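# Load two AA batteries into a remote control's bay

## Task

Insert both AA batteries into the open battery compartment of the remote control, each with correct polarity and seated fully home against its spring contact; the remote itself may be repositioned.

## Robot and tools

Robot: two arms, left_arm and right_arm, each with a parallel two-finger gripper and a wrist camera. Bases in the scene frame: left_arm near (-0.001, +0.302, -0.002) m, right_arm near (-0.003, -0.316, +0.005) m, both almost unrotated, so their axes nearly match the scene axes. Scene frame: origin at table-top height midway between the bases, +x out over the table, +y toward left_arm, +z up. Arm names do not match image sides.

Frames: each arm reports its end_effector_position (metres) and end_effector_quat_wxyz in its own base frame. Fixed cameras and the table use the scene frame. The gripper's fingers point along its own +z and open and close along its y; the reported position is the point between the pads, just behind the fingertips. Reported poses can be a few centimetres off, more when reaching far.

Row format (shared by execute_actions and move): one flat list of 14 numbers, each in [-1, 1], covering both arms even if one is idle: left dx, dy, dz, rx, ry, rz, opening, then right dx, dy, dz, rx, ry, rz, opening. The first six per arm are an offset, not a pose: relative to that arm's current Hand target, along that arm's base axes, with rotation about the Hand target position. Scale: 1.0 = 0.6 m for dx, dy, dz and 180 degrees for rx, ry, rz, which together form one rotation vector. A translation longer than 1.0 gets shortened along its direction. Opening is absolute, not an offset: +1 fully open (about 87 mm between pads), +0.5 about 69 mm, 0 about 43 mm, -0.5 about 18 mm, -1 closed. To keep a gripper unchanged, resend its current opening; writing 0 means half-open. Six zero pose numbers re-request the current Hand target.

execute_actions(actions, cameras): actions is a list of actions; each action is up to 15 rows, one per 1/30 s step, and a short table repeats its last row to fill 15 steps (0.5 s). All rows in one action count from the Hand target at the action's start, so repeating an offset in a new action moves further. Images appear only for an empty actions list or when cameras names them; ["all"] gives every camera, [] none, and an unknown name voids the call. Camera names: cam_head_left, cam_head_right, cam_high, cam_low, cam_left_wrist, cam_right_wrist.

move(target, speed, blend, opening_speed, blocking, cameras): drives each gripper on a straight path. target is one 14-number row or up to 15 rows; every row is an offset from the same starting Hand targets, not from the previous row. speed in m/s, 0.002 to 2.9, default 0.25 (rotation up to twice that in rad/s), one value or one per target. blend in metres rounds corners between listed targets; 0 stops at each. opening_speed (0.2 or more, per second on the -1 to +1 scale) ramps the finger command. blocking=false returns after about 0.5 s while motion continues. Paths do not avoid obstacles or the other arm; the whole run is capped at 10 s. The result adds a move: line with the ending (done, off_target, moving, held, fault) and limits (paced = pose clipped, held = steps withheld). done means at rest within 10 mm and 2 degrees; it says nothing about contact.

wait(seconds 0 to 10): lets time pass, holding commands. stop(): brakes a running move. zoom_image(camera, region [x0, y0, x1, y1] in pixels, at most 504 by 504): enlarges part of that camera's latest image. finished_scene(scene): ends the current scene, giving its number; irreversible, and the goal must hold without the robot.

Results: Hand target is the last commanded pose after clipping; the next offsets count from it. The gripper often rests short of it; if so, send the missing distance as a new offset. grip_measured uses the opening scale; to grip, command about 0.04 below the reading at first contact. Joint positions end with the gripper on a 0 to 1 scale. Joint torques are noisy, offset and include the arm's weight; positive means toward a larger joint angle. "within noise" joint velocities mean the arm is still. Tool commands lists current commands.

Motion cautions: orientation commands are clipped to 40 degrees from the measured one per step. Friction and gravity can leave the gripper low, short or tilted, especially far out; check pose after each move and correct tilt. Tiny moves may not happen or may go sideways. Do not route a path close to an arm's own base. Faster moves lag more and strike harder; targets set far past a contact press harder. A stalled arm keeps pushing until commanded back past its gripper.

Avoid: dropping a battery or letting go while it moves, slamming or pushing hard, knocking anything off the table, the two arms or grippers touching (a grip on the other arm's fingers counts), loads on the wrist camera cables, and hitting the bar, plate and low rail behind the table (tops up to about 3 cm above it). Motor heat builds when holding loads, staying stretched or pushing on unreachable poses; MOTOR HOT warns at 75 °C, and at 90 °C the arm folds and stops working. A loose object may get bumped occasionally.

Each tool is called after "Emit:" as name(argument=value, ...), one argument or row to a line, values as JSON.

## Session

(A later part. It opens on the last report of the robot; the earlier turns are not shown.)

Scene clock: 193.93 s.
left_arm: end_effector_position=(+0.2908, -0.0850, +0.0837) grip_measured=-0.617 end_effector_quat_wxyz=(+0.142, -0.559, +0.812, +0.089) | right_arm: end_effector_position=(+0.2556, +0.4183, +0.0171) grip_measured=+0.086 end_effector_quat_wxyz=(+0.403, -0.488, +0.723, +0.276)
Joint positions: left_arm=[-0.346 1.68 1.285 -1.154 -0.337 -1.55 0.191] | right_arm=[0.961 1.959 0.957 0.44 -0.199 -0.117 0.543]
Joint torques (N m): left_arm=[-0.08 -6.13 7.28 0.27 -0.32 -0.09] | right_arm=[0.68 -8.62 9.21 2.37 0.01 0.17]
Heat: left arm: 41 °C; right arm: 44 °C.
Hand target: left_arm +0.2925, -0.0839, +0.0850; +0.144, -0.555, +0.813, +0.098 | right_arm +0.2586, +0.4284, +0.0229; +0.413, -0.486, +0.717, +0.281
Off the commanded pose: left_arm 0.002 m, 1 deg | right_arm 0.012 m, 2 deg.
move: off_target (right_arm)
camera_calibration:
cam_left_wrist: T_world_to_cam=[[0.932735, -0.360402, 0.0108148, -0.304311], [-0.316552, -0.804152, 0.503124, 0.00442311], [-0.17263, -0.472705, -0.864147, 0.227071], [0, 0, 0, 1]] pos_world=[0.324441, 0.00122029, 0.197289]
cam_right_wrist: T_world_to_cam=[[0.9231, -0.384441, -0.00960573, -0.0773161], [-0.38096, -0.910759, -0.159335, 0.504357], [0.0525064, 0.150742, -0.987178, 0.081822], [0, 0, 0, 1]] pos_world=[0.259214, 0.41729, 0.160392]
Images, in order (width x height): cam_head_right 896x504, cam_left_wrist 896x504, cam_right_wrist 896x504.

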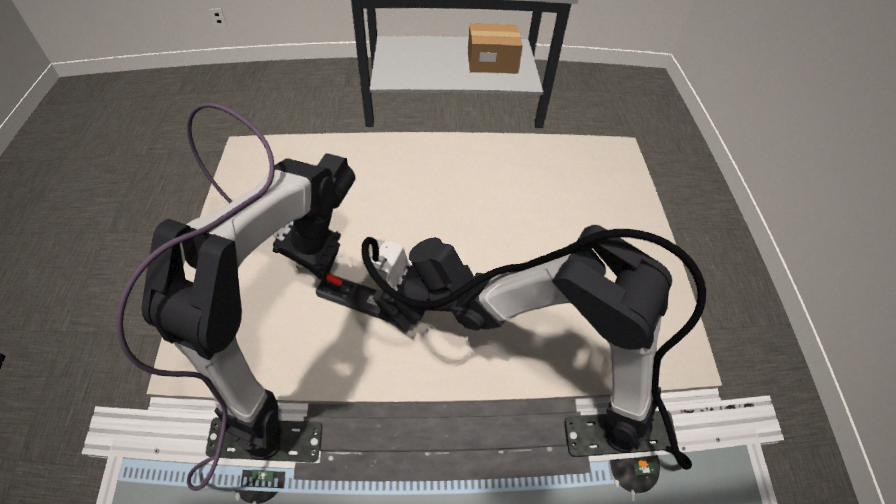

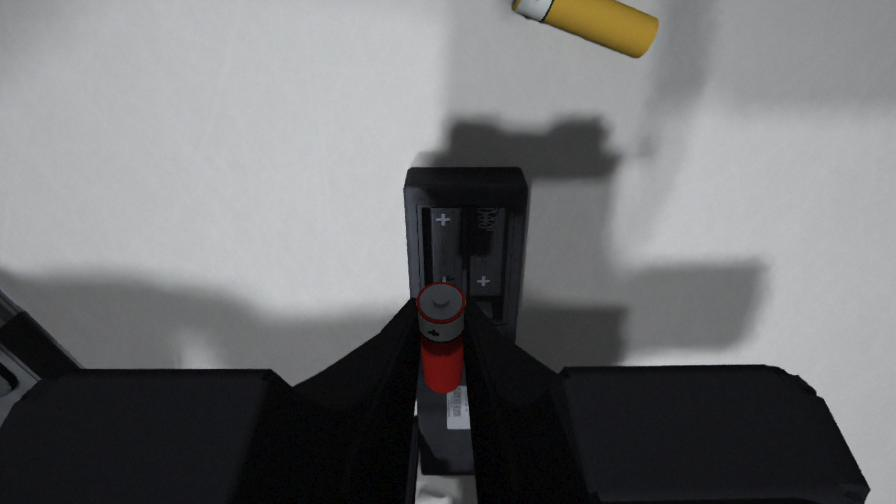

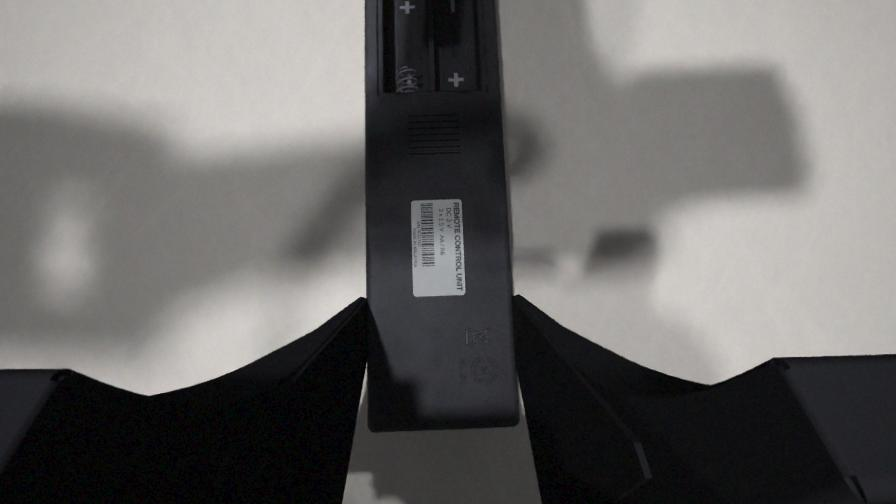

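Emit:
move(
  target=[
    [0.0042, 0.0165, -0.055, 0, 0, 0.0039, -0.7, 0, 0, 0, 0, 0, 0, 0.0],
    [0.0042, 0.0165, -0.09, 0, 0, 0.0039, -0.7, 0, 0, 0, 0, 0, 0, 0.0],
  ],
  speed=[0.15, 0.06],
  blend=[0.005, 0],
  cameras=["cam_left_wrist", "cam_right_wrist", "cam_low"],
)

Emit:
zoom_image(
  camera="cam_low",
  region=[610, 225, 670, 275],
)

Emit:
zoom_image(
  camera="cam_left_wrist",
  region=[360, 180, 560, 360],
)

Emit:
zoom_image(
  camera="cam_right_wrist",
  region=[350, 0, 520, 110],
)

Scene clock: 221.20 s.
left_arm: end_effector_position=(+0.2953, -0.0784, +0.0387) grip_measured=-0.617 end_effector_quat_wxyz=(+0.143, -0.560, +0.811, +0.090) | right_arm: end_effector_position=(+0.2556, +0.4183, +0.0171) grip_measured=+0.086 end_effector_quat_wxyz=(+0.403, -0.488, +0.723, +0.276)
Joint positions: left_arm=[-0.322 1.726 1.153 -0.968 -0.339 -1.526 0.191] | right_arm=[0.961 1.959 0.957 0.44 -0.199 -0.117 0.543]
Joint torques (N m): left_arm=[0.83 -6.53 4.26 0.56 -0.37 -0.01] | right_arm=[0.7 -8.61 9.21 2.38 0.01 0.17]
Heat: left arm: 42 °C; right arm: 45 °C.
Hand target: left_arm +0.2950, -0.0741, +0.0310; +0.143, -0.560, +0.810, +0.098 | right_arm +0.2586, +0.4284, +0.0229; +0.413, -0.486, +0.717, +0.281
Off the commanded pose: left_arm 0.009 m, 1 deg | right_arm 0.012 m, 2 deg.
move: off_target (right_arm)
camera_calibration:
cam_left_wrist: T_world_to_cam=[[0.933466, -0.358482, 0.0114974, -0.305795], [-0.315644, -0.80585, 0.500974, 0.0334818], [-0.170325, -0.471271, -0.865386, 0.191531], [0, 0, 0, 1]] pos_world=[0.32864, 0.00762205, 0.152491]
cam_right_wrist: T_world_to_cam=[[0.9231, -0.384441, -0.00960573, -0.0773161], [-0.38096, -0.910759, -0.159335, 0.504357], [0.0525064, 0.150742, -0.987178, 0.081822], [0, 0, 0, 1]] pos_world=[0.259214, 0.41729, 0.160392]
Images, in order (width x height): cam_low 896x504, cam_left_wrist 896x504, cam_right_wrist 896x504.

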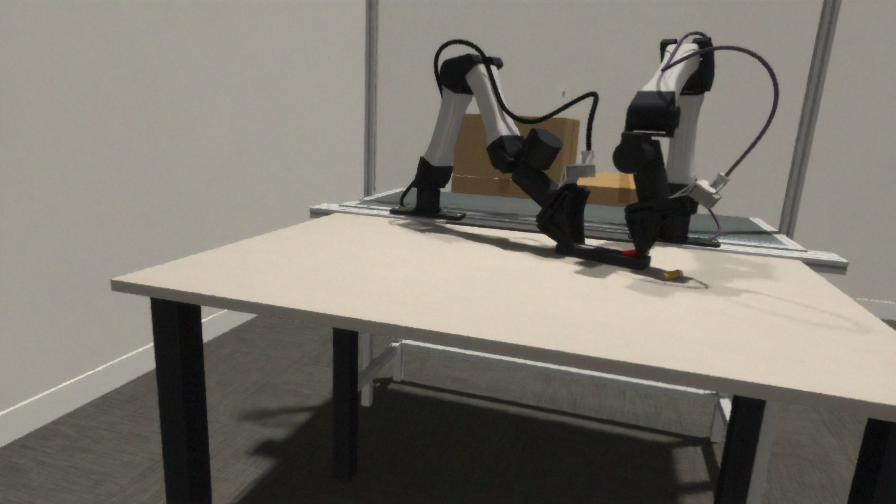

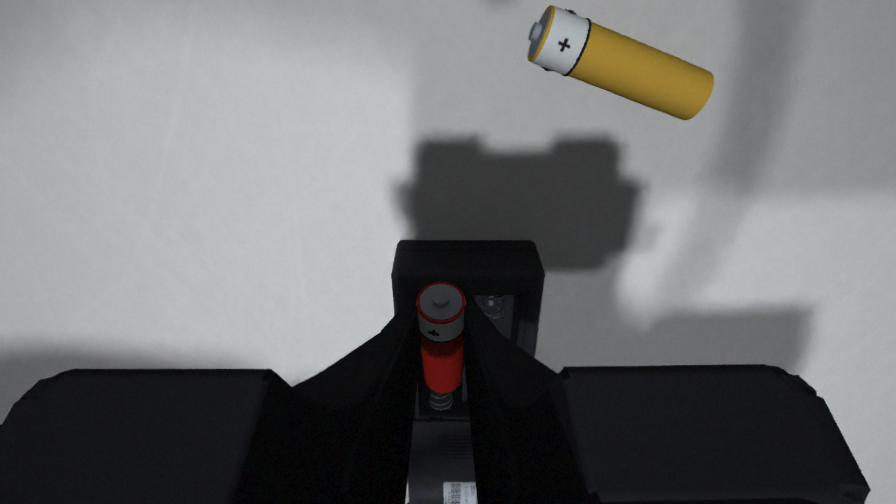

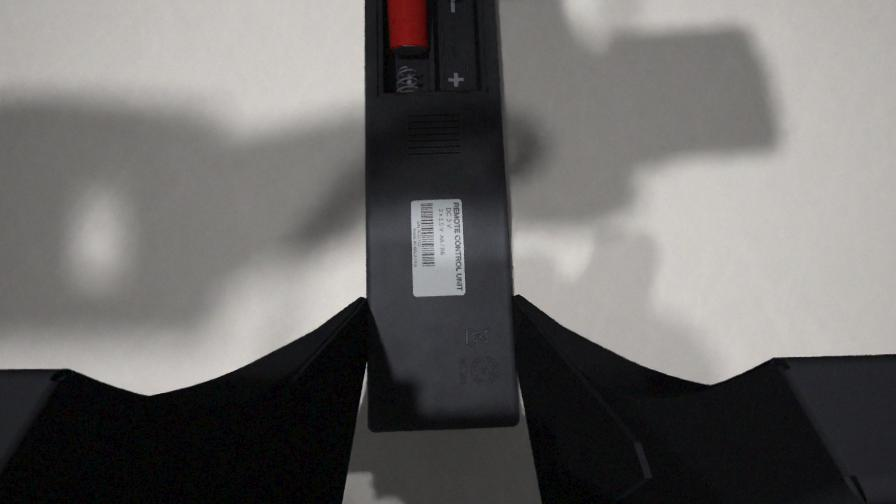

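Scaled by 8.400.

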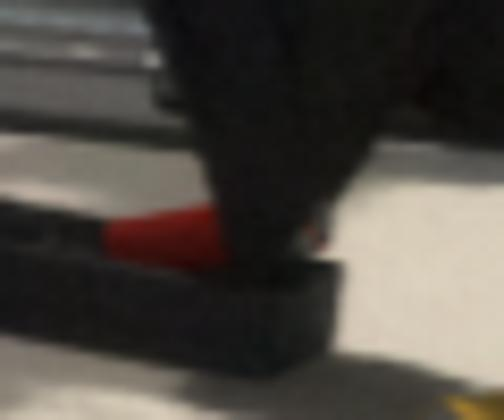

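Scaled by 2.520.

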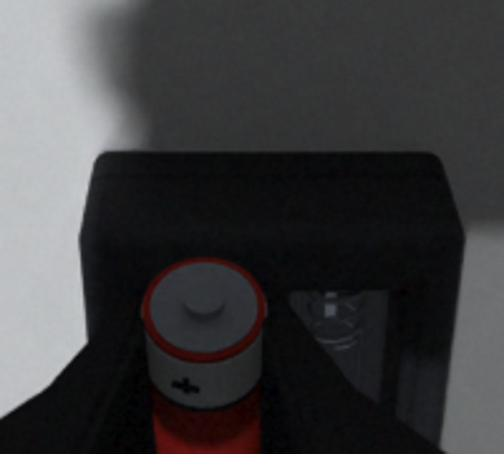

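Scaled by 2.965.

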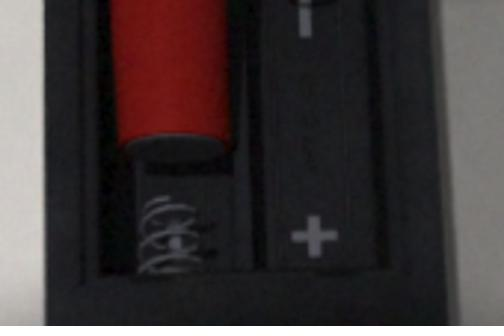

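Emit:
move(
  target=[
    [-0.0015, 0.0006, -0.0108, 0, 0, 0, -0.7, 0, 0, 0, 0, 0, 0, 0.0],
    [-0.0103, -0.0227, -0.0108, 0, 0, 0, -0.7, 0.0037, 0.0093, 0, 0, 0, 0, 0.0],
  ],
  speed=[0.05, 0.05],
  blend=[0.002, 0],
  cameras=["cam_left_wrist", "cam_right_wrist", "cam_low"],
)

Emit:
zoom_image(
  camera="cam_low",
  region=[610, 225, 670, 275],
)

Emit:
zoom_image(
  camera="cam_right_wrist",
  region=[350, 0, 520, 110],
)

Scene clock: 251.37 s.
left_arm: end_effector_position=(+0.2958, -0.0826, +0.0365) grip_measured=-0.617 end_effector_quat_wxyz=(+0.159, -0.557, +0.810, +0.094) | right_arm: end_effector_position=(+0.2581, +0.4220, +0.0173) grip_measured=+0.086 end_effector_quat_wxyz=(+0.404, -0.488, +0.723, +0.276)
Joint positions: left_arm=[-0.353 1.728 1.143 -0.953 -0.37 -1.552 0.191] | right_arm=[0.962 1.971 0.976 0.435 -0.198 -0.117 0.543]
Joint torques (N m): left_arm=[-0.5 -5.6 3.75 0.52 -0.05 -0.32] | right_arm=[1.02 -8.36 9.95 2.33 0.03 0.18]
Heat: left arm: 41 °C; right arm: 47 °C.
Hand target: left_arm +0.2889, -0.0877, +0.0245; +0.143, -0.560, +0.810, +0.098 | right_arm +0.2606, +0.4341, +0.0229; +0.413, -0.486, +0.717, +0.281
Off the commanded pose: left_arm 0.015 m, 2 deg | right_arm 0.014 m, 1 deg.
move: off_target (left_arm, right_arm)
camera_calibration:
cam_left_wrist: T_world_to_cam=[[0.931085, -0.364112, 0.0224079, -0.307888], [-0.330582, -0.816181, 0.473881, 0.0359594], [-0.154257, -0.448632, -0.880304, 0.185455], [0, 0, 0, 1]] pos_world=[0.327165, 0.000444653, 0.153115]
cam_right_wrist: T_world_to_cam=[[0.923135, -0.384369, -0.00908869, -0.0781765], [-0.380735, -0.910607, -0.160732, 0.508648], [0.0535042, 0.151838, -0.986956, 0.0806005], [0, 0, 0, 1]] pos_world=[0.261515, 0.420891, 0.160595]
Images, in order (width x height): cam_low 896x504, cam_left_wrist 896x504, cam_right_wrist 896x504.

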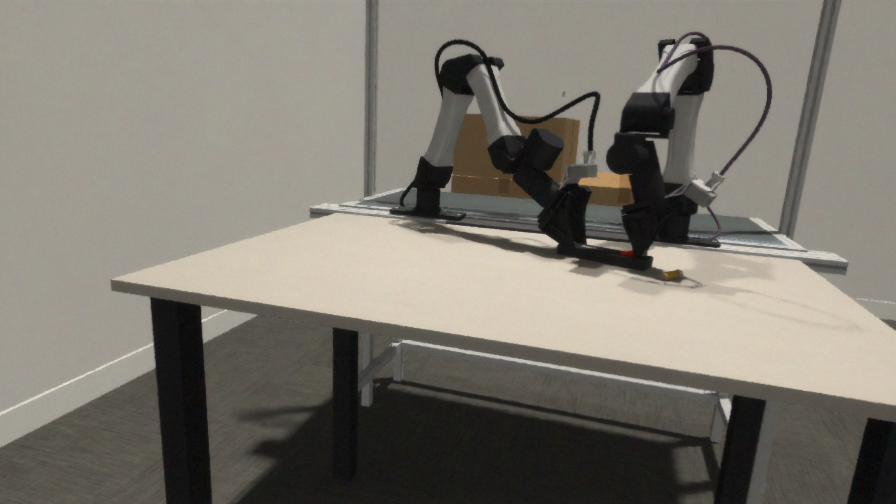

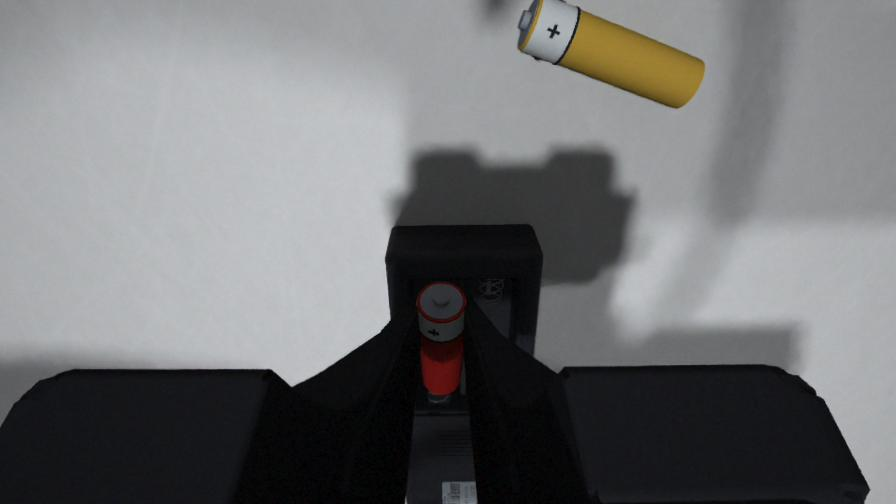

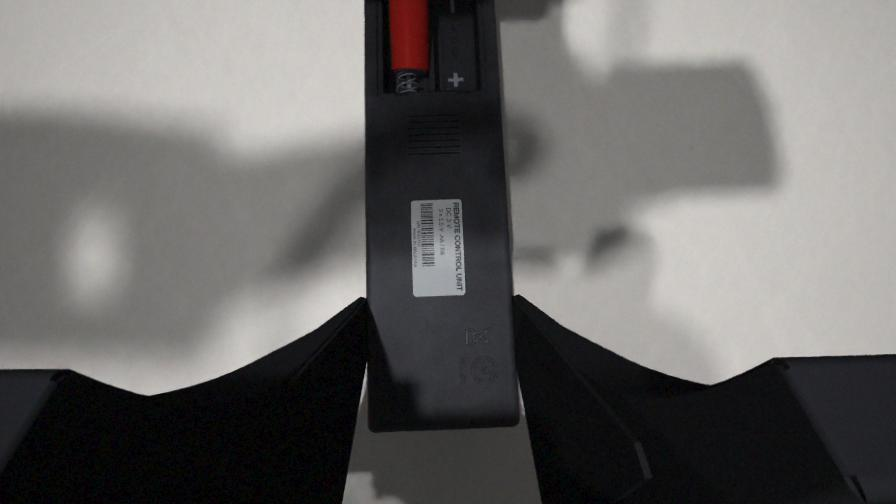

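Scaled by 8.400.

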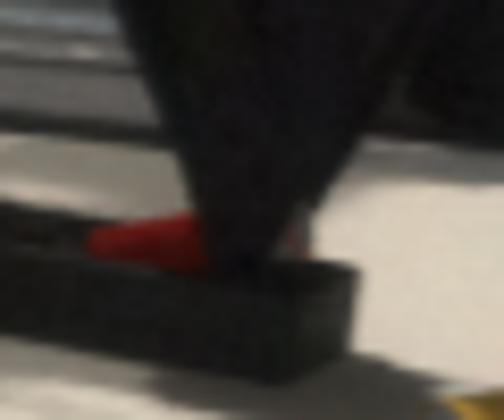

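Scaled by 2.965.

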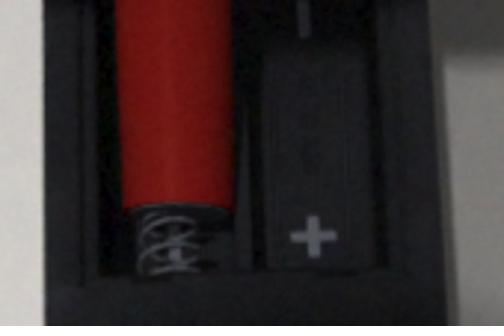

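Emit:
move(
  target=[-0.0059, -0.0156, 0, 0, 0, 0, -0.7, 0.0037, 0.0093, 0, 0, 0, 0, 0.0],
  speed=0.05,
  cameras=["cam_left_wrist", "cam_right_wrist", "cam_low"],
)

Emit:
zoom_image(
  camera="cam_left_wrist",
  region=[360, 270, 540, 430],
)

Emit:
zoom_image(
  camera="cam_right_wrist",
  region=[350, 0, 520, 110],
)

Emit:
zoom_image(
  camera="cam_low",
  region=[615, 235, 665, 275],
)

Scene clock: 258.57 s.
left_arm: end_effector_position=(+0.2972, -0.0817, +0.0378) grip_measured=-0.617 end_effector_quat_wxyz=(+0.178, -0.559, +0.803, +0.103) | right_arm: end_effector_position=(+0.2601, +0.4250, +0.0176) grip_measured=+0.086 end_effector_quat_wxyz=(+0.401, -0.489, +0.724, +0.275)
Joint positions: left_arm=[-0.374 1.728 1.143 -0.957 -0.414 -1.582 0.191] | right_arm=[0.962 1.981 0.999 0.416 -0.198 -0.117 0.543]
Joint torques (N m): left_arm=[-1.87 -5.33 4.41 0.36 0.44 -0.32] | right_arm=[1.35 -7.95 10.35 2.43 0.06 0.2]
Heat: left arm: 41 °C; right arm: 48 °C.
Hand target: left_arm +0.2853, -0.0971, +0.0245; +0.143, -0.560, +0.810, +0.098 | right_arm +0.2629, +0.4398, +0.0232; +0.414, -0.486, +0.717, +0.281
Off the commanded pose: left_arm 0.024 m, 4 deg | right_arm 0.016 m, 2 deg.
move: off_target (left_arm, right_arm)
camera_calibration:
cam_left_wrist: T_world_to_cam=[[0.933599, -0.357035, 0.0303319, -0.309389], [-0.333854, -0.835986, 0.435509, 0.0373235], [-0.130135, -0.416717, -0.899673, 0.183427], [0, 0, 0, 1]] pos_world=[0.325176, -0.00282338, 0.158154]
cam_right_wrist: T_world_to_cam=[[0.923084, -0.384457, -0.0104198, -0.0788861], [-0.381333, -0.911389, -0.154776, 0.512561], [0.0500082, 0.146845, -0.987895, 0.0832819], [0, 0, 0, 1]] pos_world=[0.26411, 0.424585, 0.160784]
Images, in order (width x height): cam_low 896x504, cam_left_wrist 896x504, cam_right_wrist 896x504.

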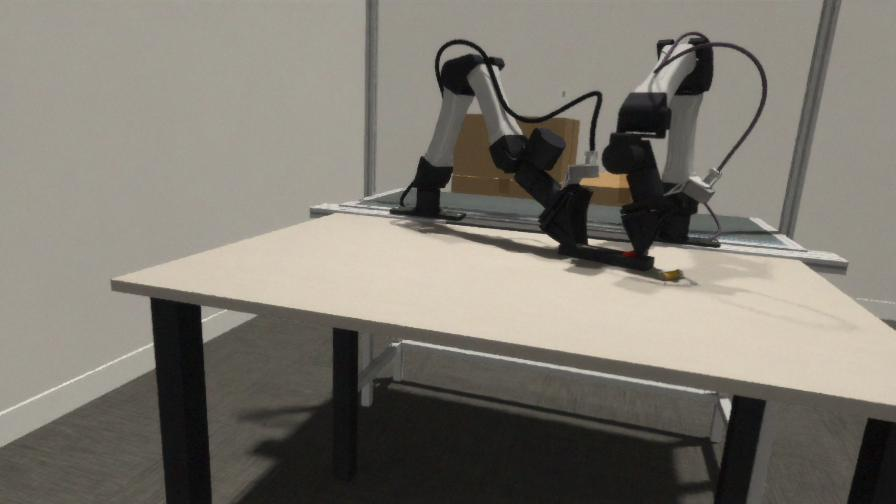

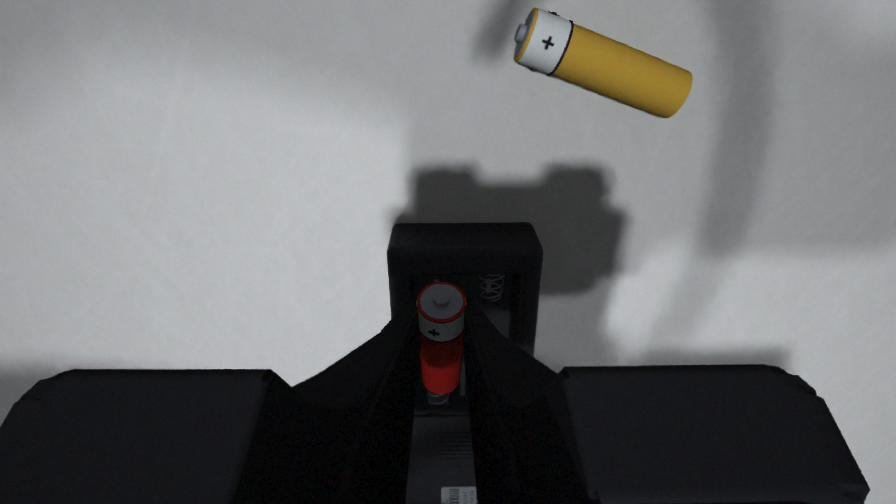

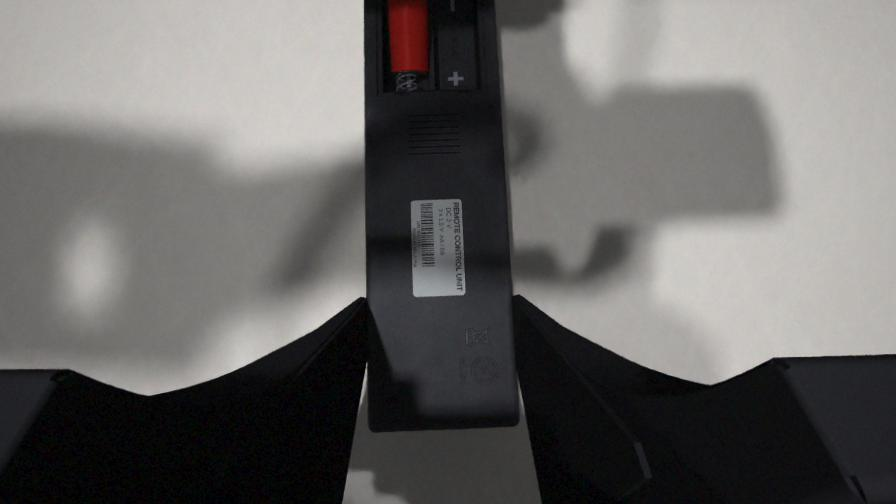

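Scaled by 2.800.

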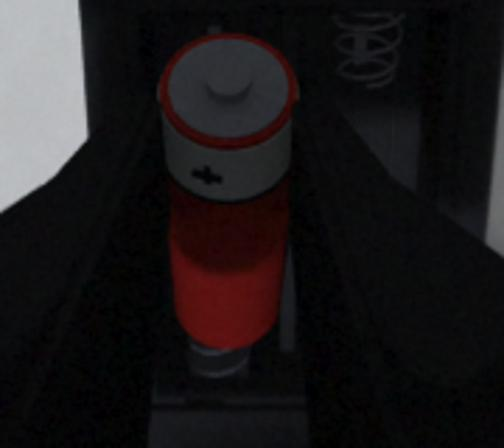

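Scaled by 2.965.

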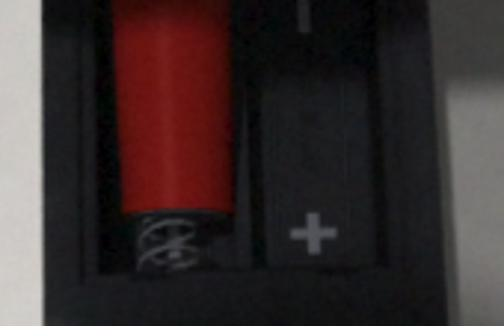

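Scaled by 10.080.

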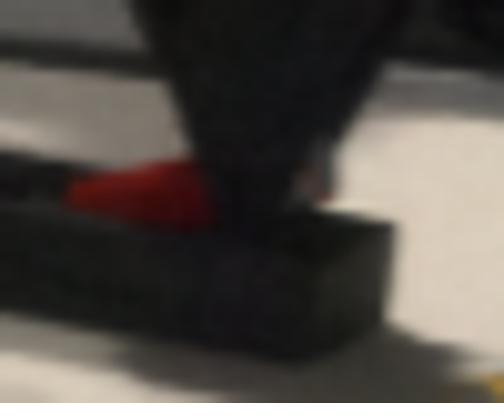

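Emit:
move(
  target=[
    [0.0198, 0.0257, 0.0222, 0, 0, 0, -0.7, 0, 0, 0, 0, 0, 0, 0.0],
    [0.0198, 0.0257, 0.0222, 0, 0, 0, -0.48, 0, 0, 0, 0, 0, 0, 0.0],
    [0.0198, 0.0257, 0.0972, 0, 0, 0, -0.48, 0, 0, 0, 0, 0, 0, 0.0],
  ],
  speed=[0.08, 0.05, 0.08],
  opening_speed=0.5,
  cameras=["cam_left_wrist", "cam_right_wrist", "cam_low"],
)

Emit:
zoom_image(
  camera="cam_low",
  region=[610, 225, 670, 275],
)

Emit:
zoom_image(
  camera="cam_right_wrist",
  region=[350, 0, 520, 110],
)

Emit:
zoom_image(
  camera="cam_left_wrist",
  region=[360, 180, 560, 360],
)

Scene clock: 297.27 s.
left_arm: end_effector_position=(+0.2947, -0.0816, +0.0707) grip_measured=-0.480 end_effector_quat_wxyz=(+0.137, -0.555, +0.813, +0.110) | right_arm: end_effector_position=(+0.2589, +0.4291, +0.0174) grip_measured=+0.086 end_effector_quat_wxyz=(+0.402, -0.491, +0.722, +0.277)
Joint positions: left_arm=[-0.341 1.736 1.295 -1.147 -0.354 -1.543 0.26] | right_arm=[0.968 1.99 1.008 0.42 -0.198 -0.117 0.543]
Joint torques (N m): left_arm=[0.46 -10.61 7.19 0.09 -0.22 -0.07] | right_arm=[0.68 -8.72 9.59 2.39 0.06 0.2]
Heat: left arm: 40 °C; right arm: 49 °C.
Hand target: left_arm +0.2971, -0.0816, +0.0829; +0.143, -0.560, +0.810, +0.099 | right_arm +0.2629, +0.4397, +0.0230; +0.413, -0.486, +0.717, +0.281
Off the commanded pose: left_arm 0.012 m, 2 deg | right_arm 0.013 m, 2 deg.
move: off_target (left_arm, right_arm)
camera_calibration:
cam_left_wrist: T_world_to_cam=[[0.931863, -0.361529, -0.0304538, -0.303471], [-0.30151, -0.818372, 0.489243, 0.0103229], [-0.201798, -0.446726, -0.871616, 0.229475], [0, 0, 0, 1]] pos_world=[0.332213, 0.0012469, 0.185722]
cam_right_wrist: T_world_to_cam=[[0.925609, -0.378367, -0.00934048, -0.0794618], [-0.374954, -0.913337, -0.158823, 0.515022], [0.0515624, 0.15051, -0.987263, 0.0805622], [0, 0, 0, 1]] pos_world=[0.262506, 0.428198, 0.160591]
Images, in order (width x height): cam_low 896x504, cam_left_wrist 896x504, cam_right_wrist 896x504.

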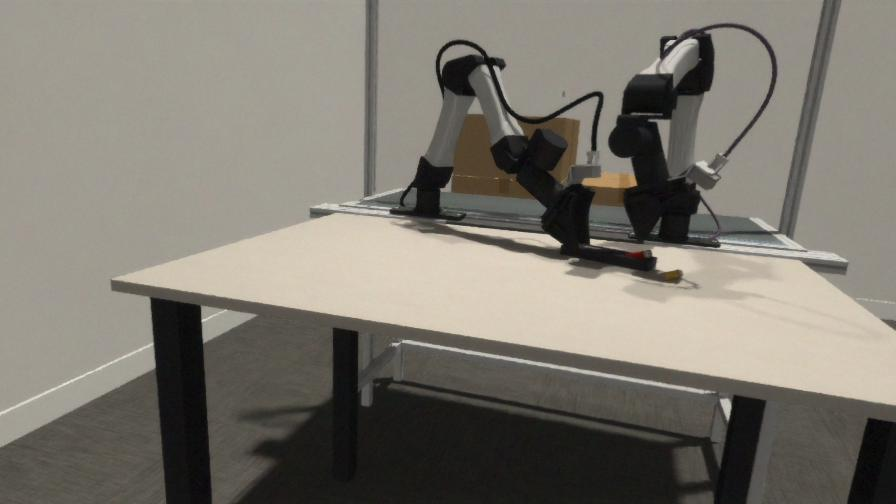

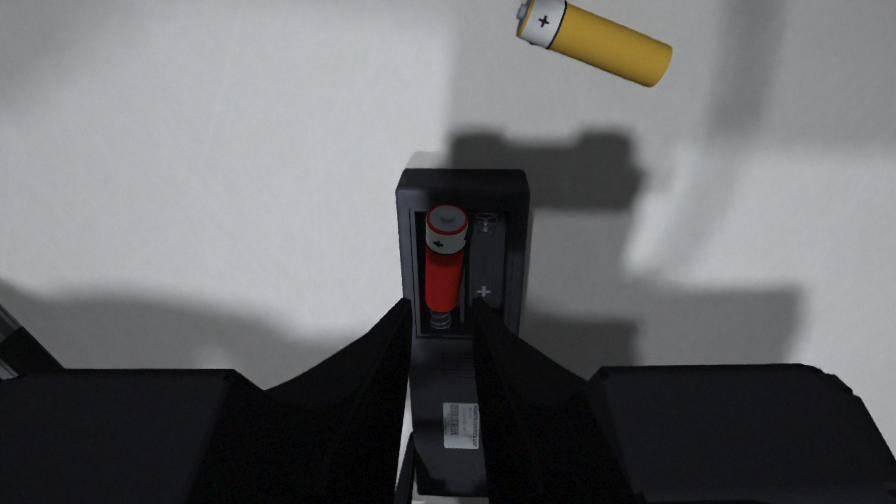

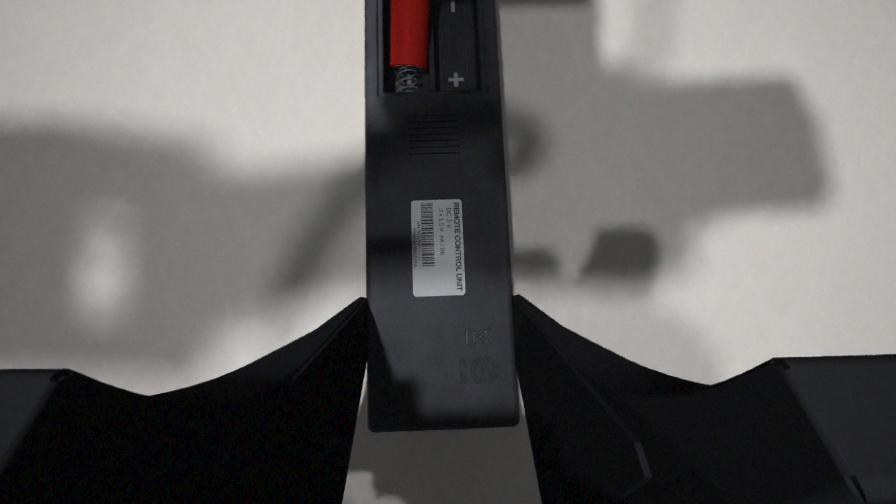

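Scaled by 8.400.

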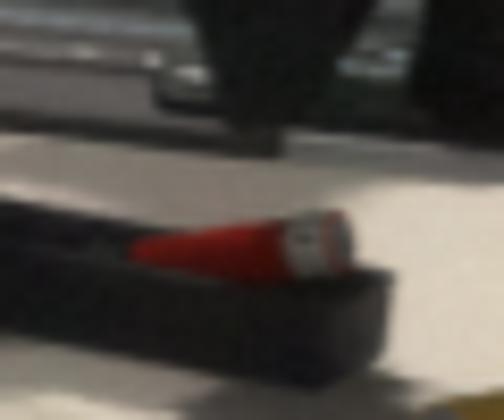

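Scaled by 2.965.

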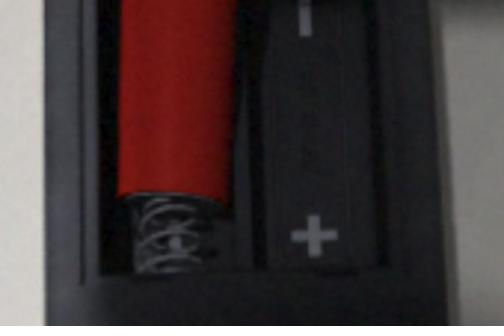

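Scaled by 2.520.

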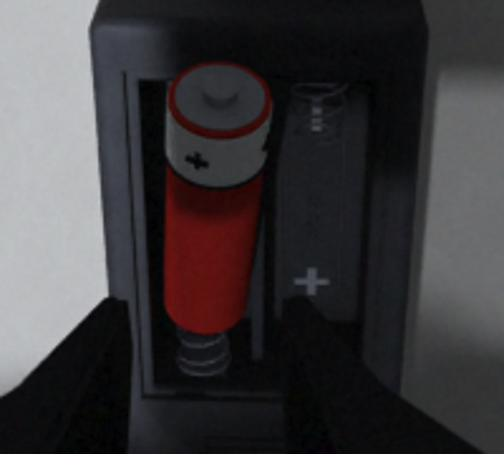

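Emit:
move(
  target=[
    [0.0093, 0.0577, 0.0, 0, 0, 0, -0.76, 0, 0, 0, 0, 0, 0, 0.0],
    [0.0093, 0.0577, -0.0748, 0, 0, 0, -0.76, 0, 0, 0, 0, 0, 0, 0.0],
  ],
  speed=[0.15, 0.08],
  blend=[0.005, 0],
  cameras=["cam_left_wrist", "cam_right_wrist", "cam_low"],
)

Emit:
zoom_image(
  camera="cam_low",
  region=[620, 230, 670, 270],
)

Emit:
zoom_image(
  camera="cam_left_wrist",
  region=[360, 230, 540, 390],
)

Scene clock: 330.40 s.
left_arm: end_effector_position=(+0.3053, -0.0476, +0.0449) grip_measured=-0.760 end_effector_quat_wxyz=(+0.151, -0.562, +0.808, +0.093) | right_arm: end_effector_position=(+0.2589, +0.4291, +0.0174) grip_measured=+0.086 end_effector_quat_wxyz=(+0.402, -0.491, +0.722, +0.277)
Joint positions: left_arm=[-0.224 1.71 1.159 -0.952 -0.35 -1.429 0.12] | right_arm=[0.968 1.99 1.008 0.42 -0.198 -0.117 0.543]
Joint torques (N m): left_arm=[0.31 -6.5 4.66 0.61 -0.2 -0.02] | right_arm=[0.65 -8.72 9.58 2.38 0.06 0.2]
Heat: left arm: 42 °C; right arm: 49 °C.
Hand target: left_arm +0.3028, -0.0471, +0.0379; +0.143, -0.560, +0.810, +0.098 | right_arm +0.2629, +0.4397, +0.0230; +0.413, -0.486, +0.717, +0.281
Off the commanded pose: left_arm 0.007 m, 1 deg | right_arm 0.013 m, 2 deg.
move: off_target (right_arm)
camera_calibration:
cam_left_wrist: T_world_to_cam=[[0.935753, -0.352328, 0.0151824, -0.304645], [-0.314658, -0.814718, 0.487058, 0.0581978], [-0.159235, -0.460543, -0.873238, 0.210738], [0, 0, 0, 1]] pos_world=[0.336942, 0.037134, 0.160304]
cam_right_wrist: T_world_to_cam=[[0.925609, -0.378367, -0.00934048, -0.0794618], [-0.374954, -0.913337, -0.158823, 0.515022], [0.0515624, 0.15051, -0.987263, 0.0805622], [0, 0, 0, 1]] pos_world=[0.262506, 0.428198, 0.160591]
Images, in order (width x height): cam_low 896x504, cam_left_wrist 896x504, cam_right_wrist 896x504.

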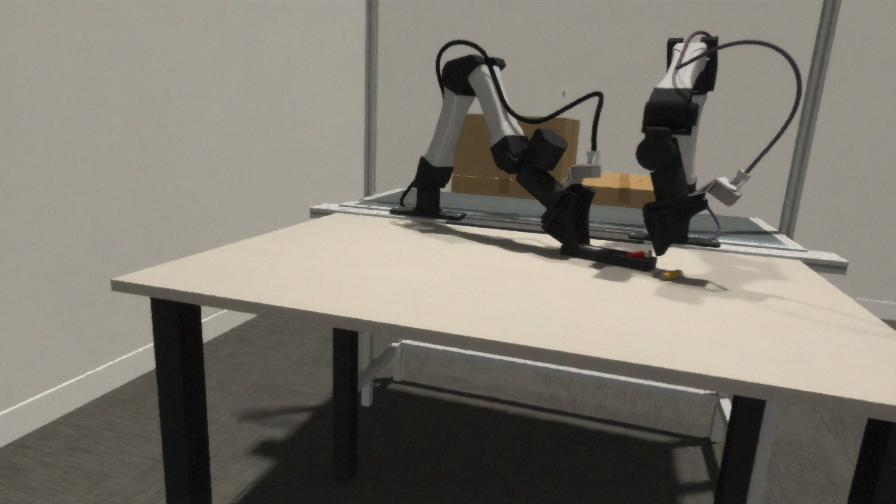

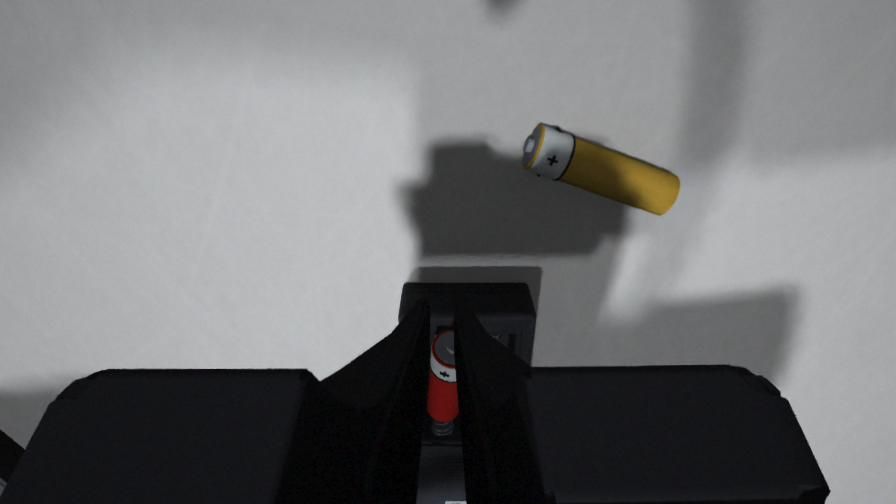

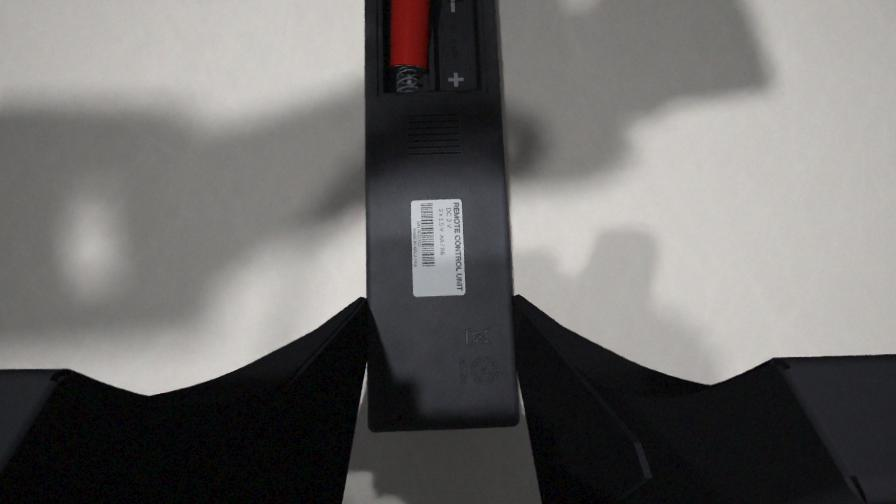

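Scaled by 10.080.

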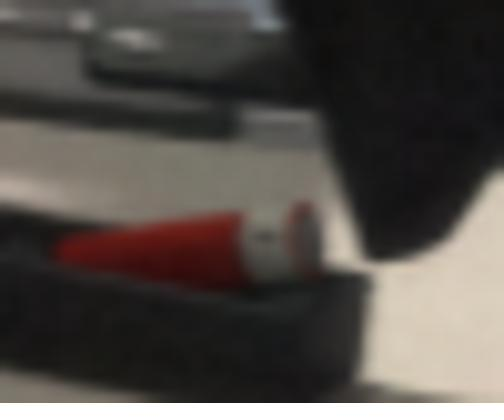

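Scaled by 2.800.

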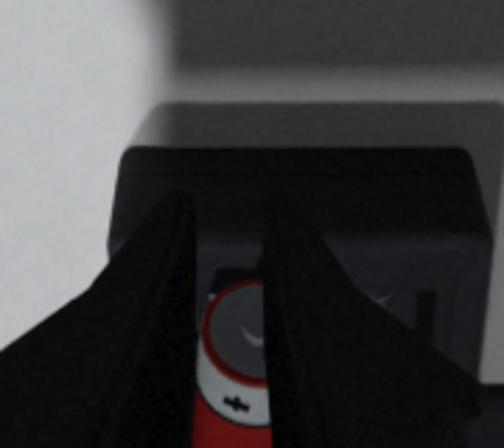

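Emit:
move(
  target=[
    [0, 0, 0.0635, 0, 0, 0, -0.3, 0, 0, 0, 0, 0, 0, 0.0],
    [-0.0128, -0.0303, 0.0635, 0, 0, 0, -0.3, 0, 0, 0, 0, 0, 0, 0.0],
    [-0.0128, -0.0303, -0.0023, 0, 0, 0, -0.3, 0, 0, 0, 0, 0, 0, 0.0],
    [-0.0128, -0.0303, -0.0023, 0, 0, 0, -0.7, 0, 0, 0, 0, 0, 0, 0.0],
  ],
  speed=[0.15, 0.12, 0.08, 0.06],
  blend=[0.003, 0.004, 0, 0],
  opening_speed=0.6,
  cameras=["cam_left_wrist", "cam_right_wrist", "cam_low"],
)

Emit:
zoom_image(
  camera="cam_low",
  region=[620, 230, 670, 270],
)

Emit:
zoom_image(
  camera="cam_left_wrist",
  region=[360, 210, 560, 390],
)

Emit:
zoom_image(
  camera="cam_right_wrist",
  region=[350, 0, 520, 110],
)

Scene clock: 355.30 s.
left_arm: end_effector_position=(+0.2972, -0.0653, +0.0432) grip_measured=-0.629 end_effector_quat_wxyz=(+0.148, -0.559, +0.811, +0.092) | right_arm: end_effector_position=(+0.2589, +0.4291, +0.0174) grip_measured=+0.086 end_effector_quat_wxyz=(+0.402, -0.491, +0.722, +0.277)
Joint positions: left_arm=[-0.285 1.708 1.151 -0.968 -0.348 -1.484 0.186] | right_arm=[0.968 1.99 1.008 0.42 -0.198 -0.117 0.543]
Joint torques (N m): left_arm=[-0.01 -6.38 4.78 0.49 -0.28 -0.15] | right_arm=[0.66 -8.7 9.59 2.38 0.06 0.21]
Heat: left arm: 42 °C; right arm: 49 °C.
Hand target: left_arm +0.2950, -0.0653, +0.0365; +0.143, -0.560, +0.810, +0.098 | right_arm +0.2629, +0.4397, +0.0230; +0.413, -0.486, +0.717, +0.281
Off the commanded pose: left_arm 0.007 m, 1 deg | right_arm 0.013 m, 2 deg.
move: off_target (right_arm)
camera_calibration:
cam_left_wrist: T_world_to_cam=[[0.932667, -0.360545, 0.0118299, -0.302837], [-0.319336, -0.809922, 0.491987, 0.0435439], [-0.167802, -0.462637, -0.870522, 0.201994], [0, 0, 0, 1]] pos_world=[0.330246, 0.0195308, 0.158]
cam_right_wrist: T_world_to_cam=[[0.925609, -0.378367, -0.00934048, -0.0794618], [-0.374954, -0.913337, -0.158823, 0.515022], [0.0515624, 0.15051, -0.987263, 0.0805622], [0, 0, 0, 1]] pos_world=[0.262506, 0.428198, 0.160591]
Images, in order (width x height): cam_low 896x504, cam_left_wrist 896x504, cam_right_wrist 896x504.

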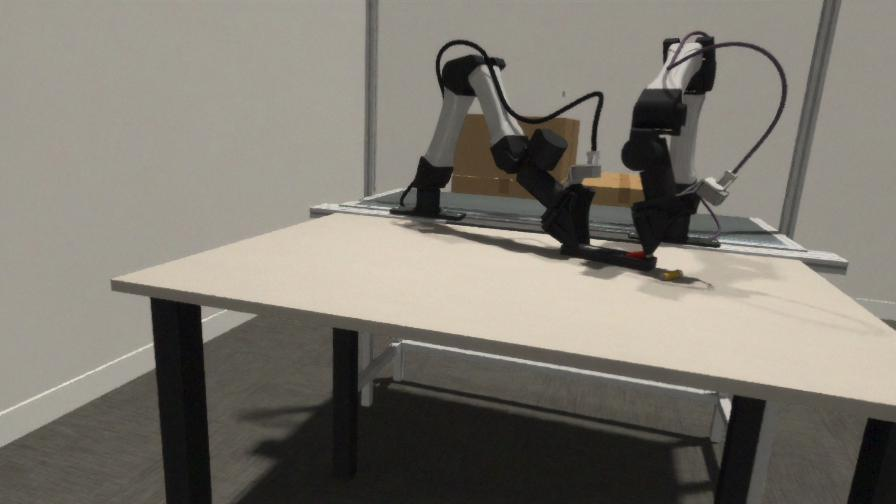

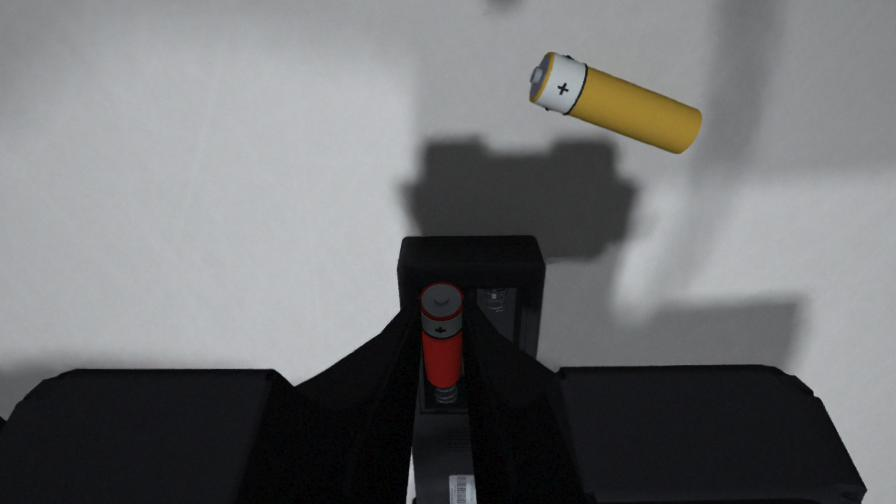

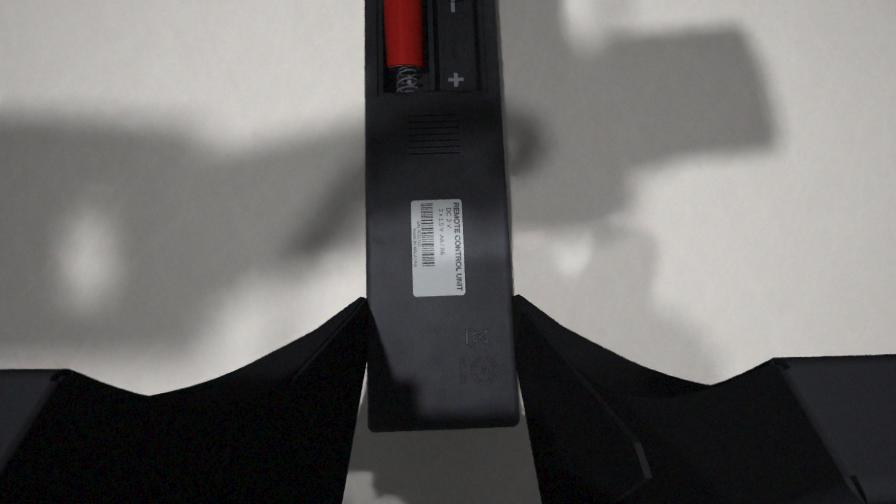

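Scaled by 10.080.

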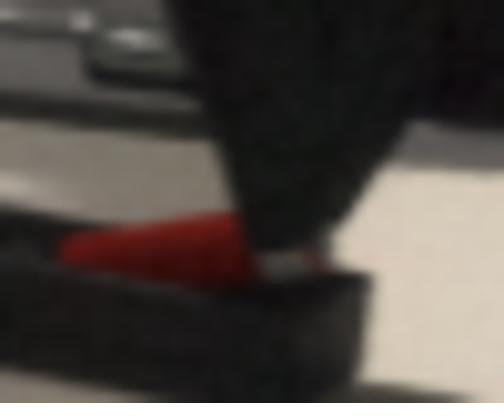

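Scaled by 2.520.

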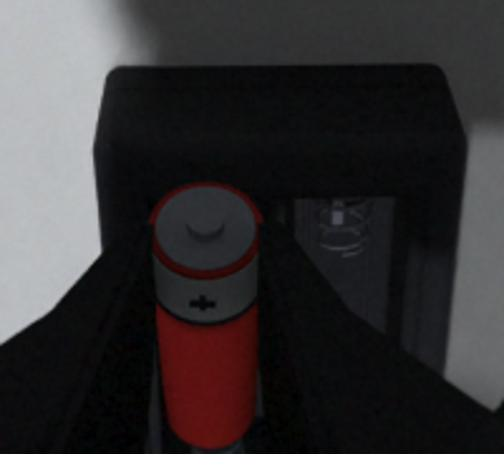

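Scaled by 2.965.

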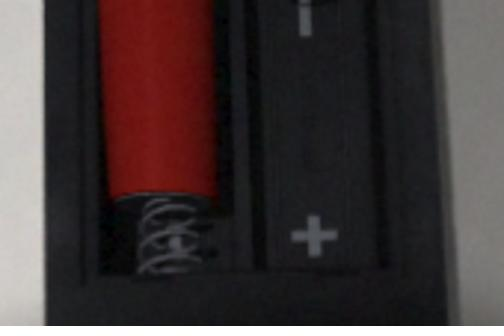

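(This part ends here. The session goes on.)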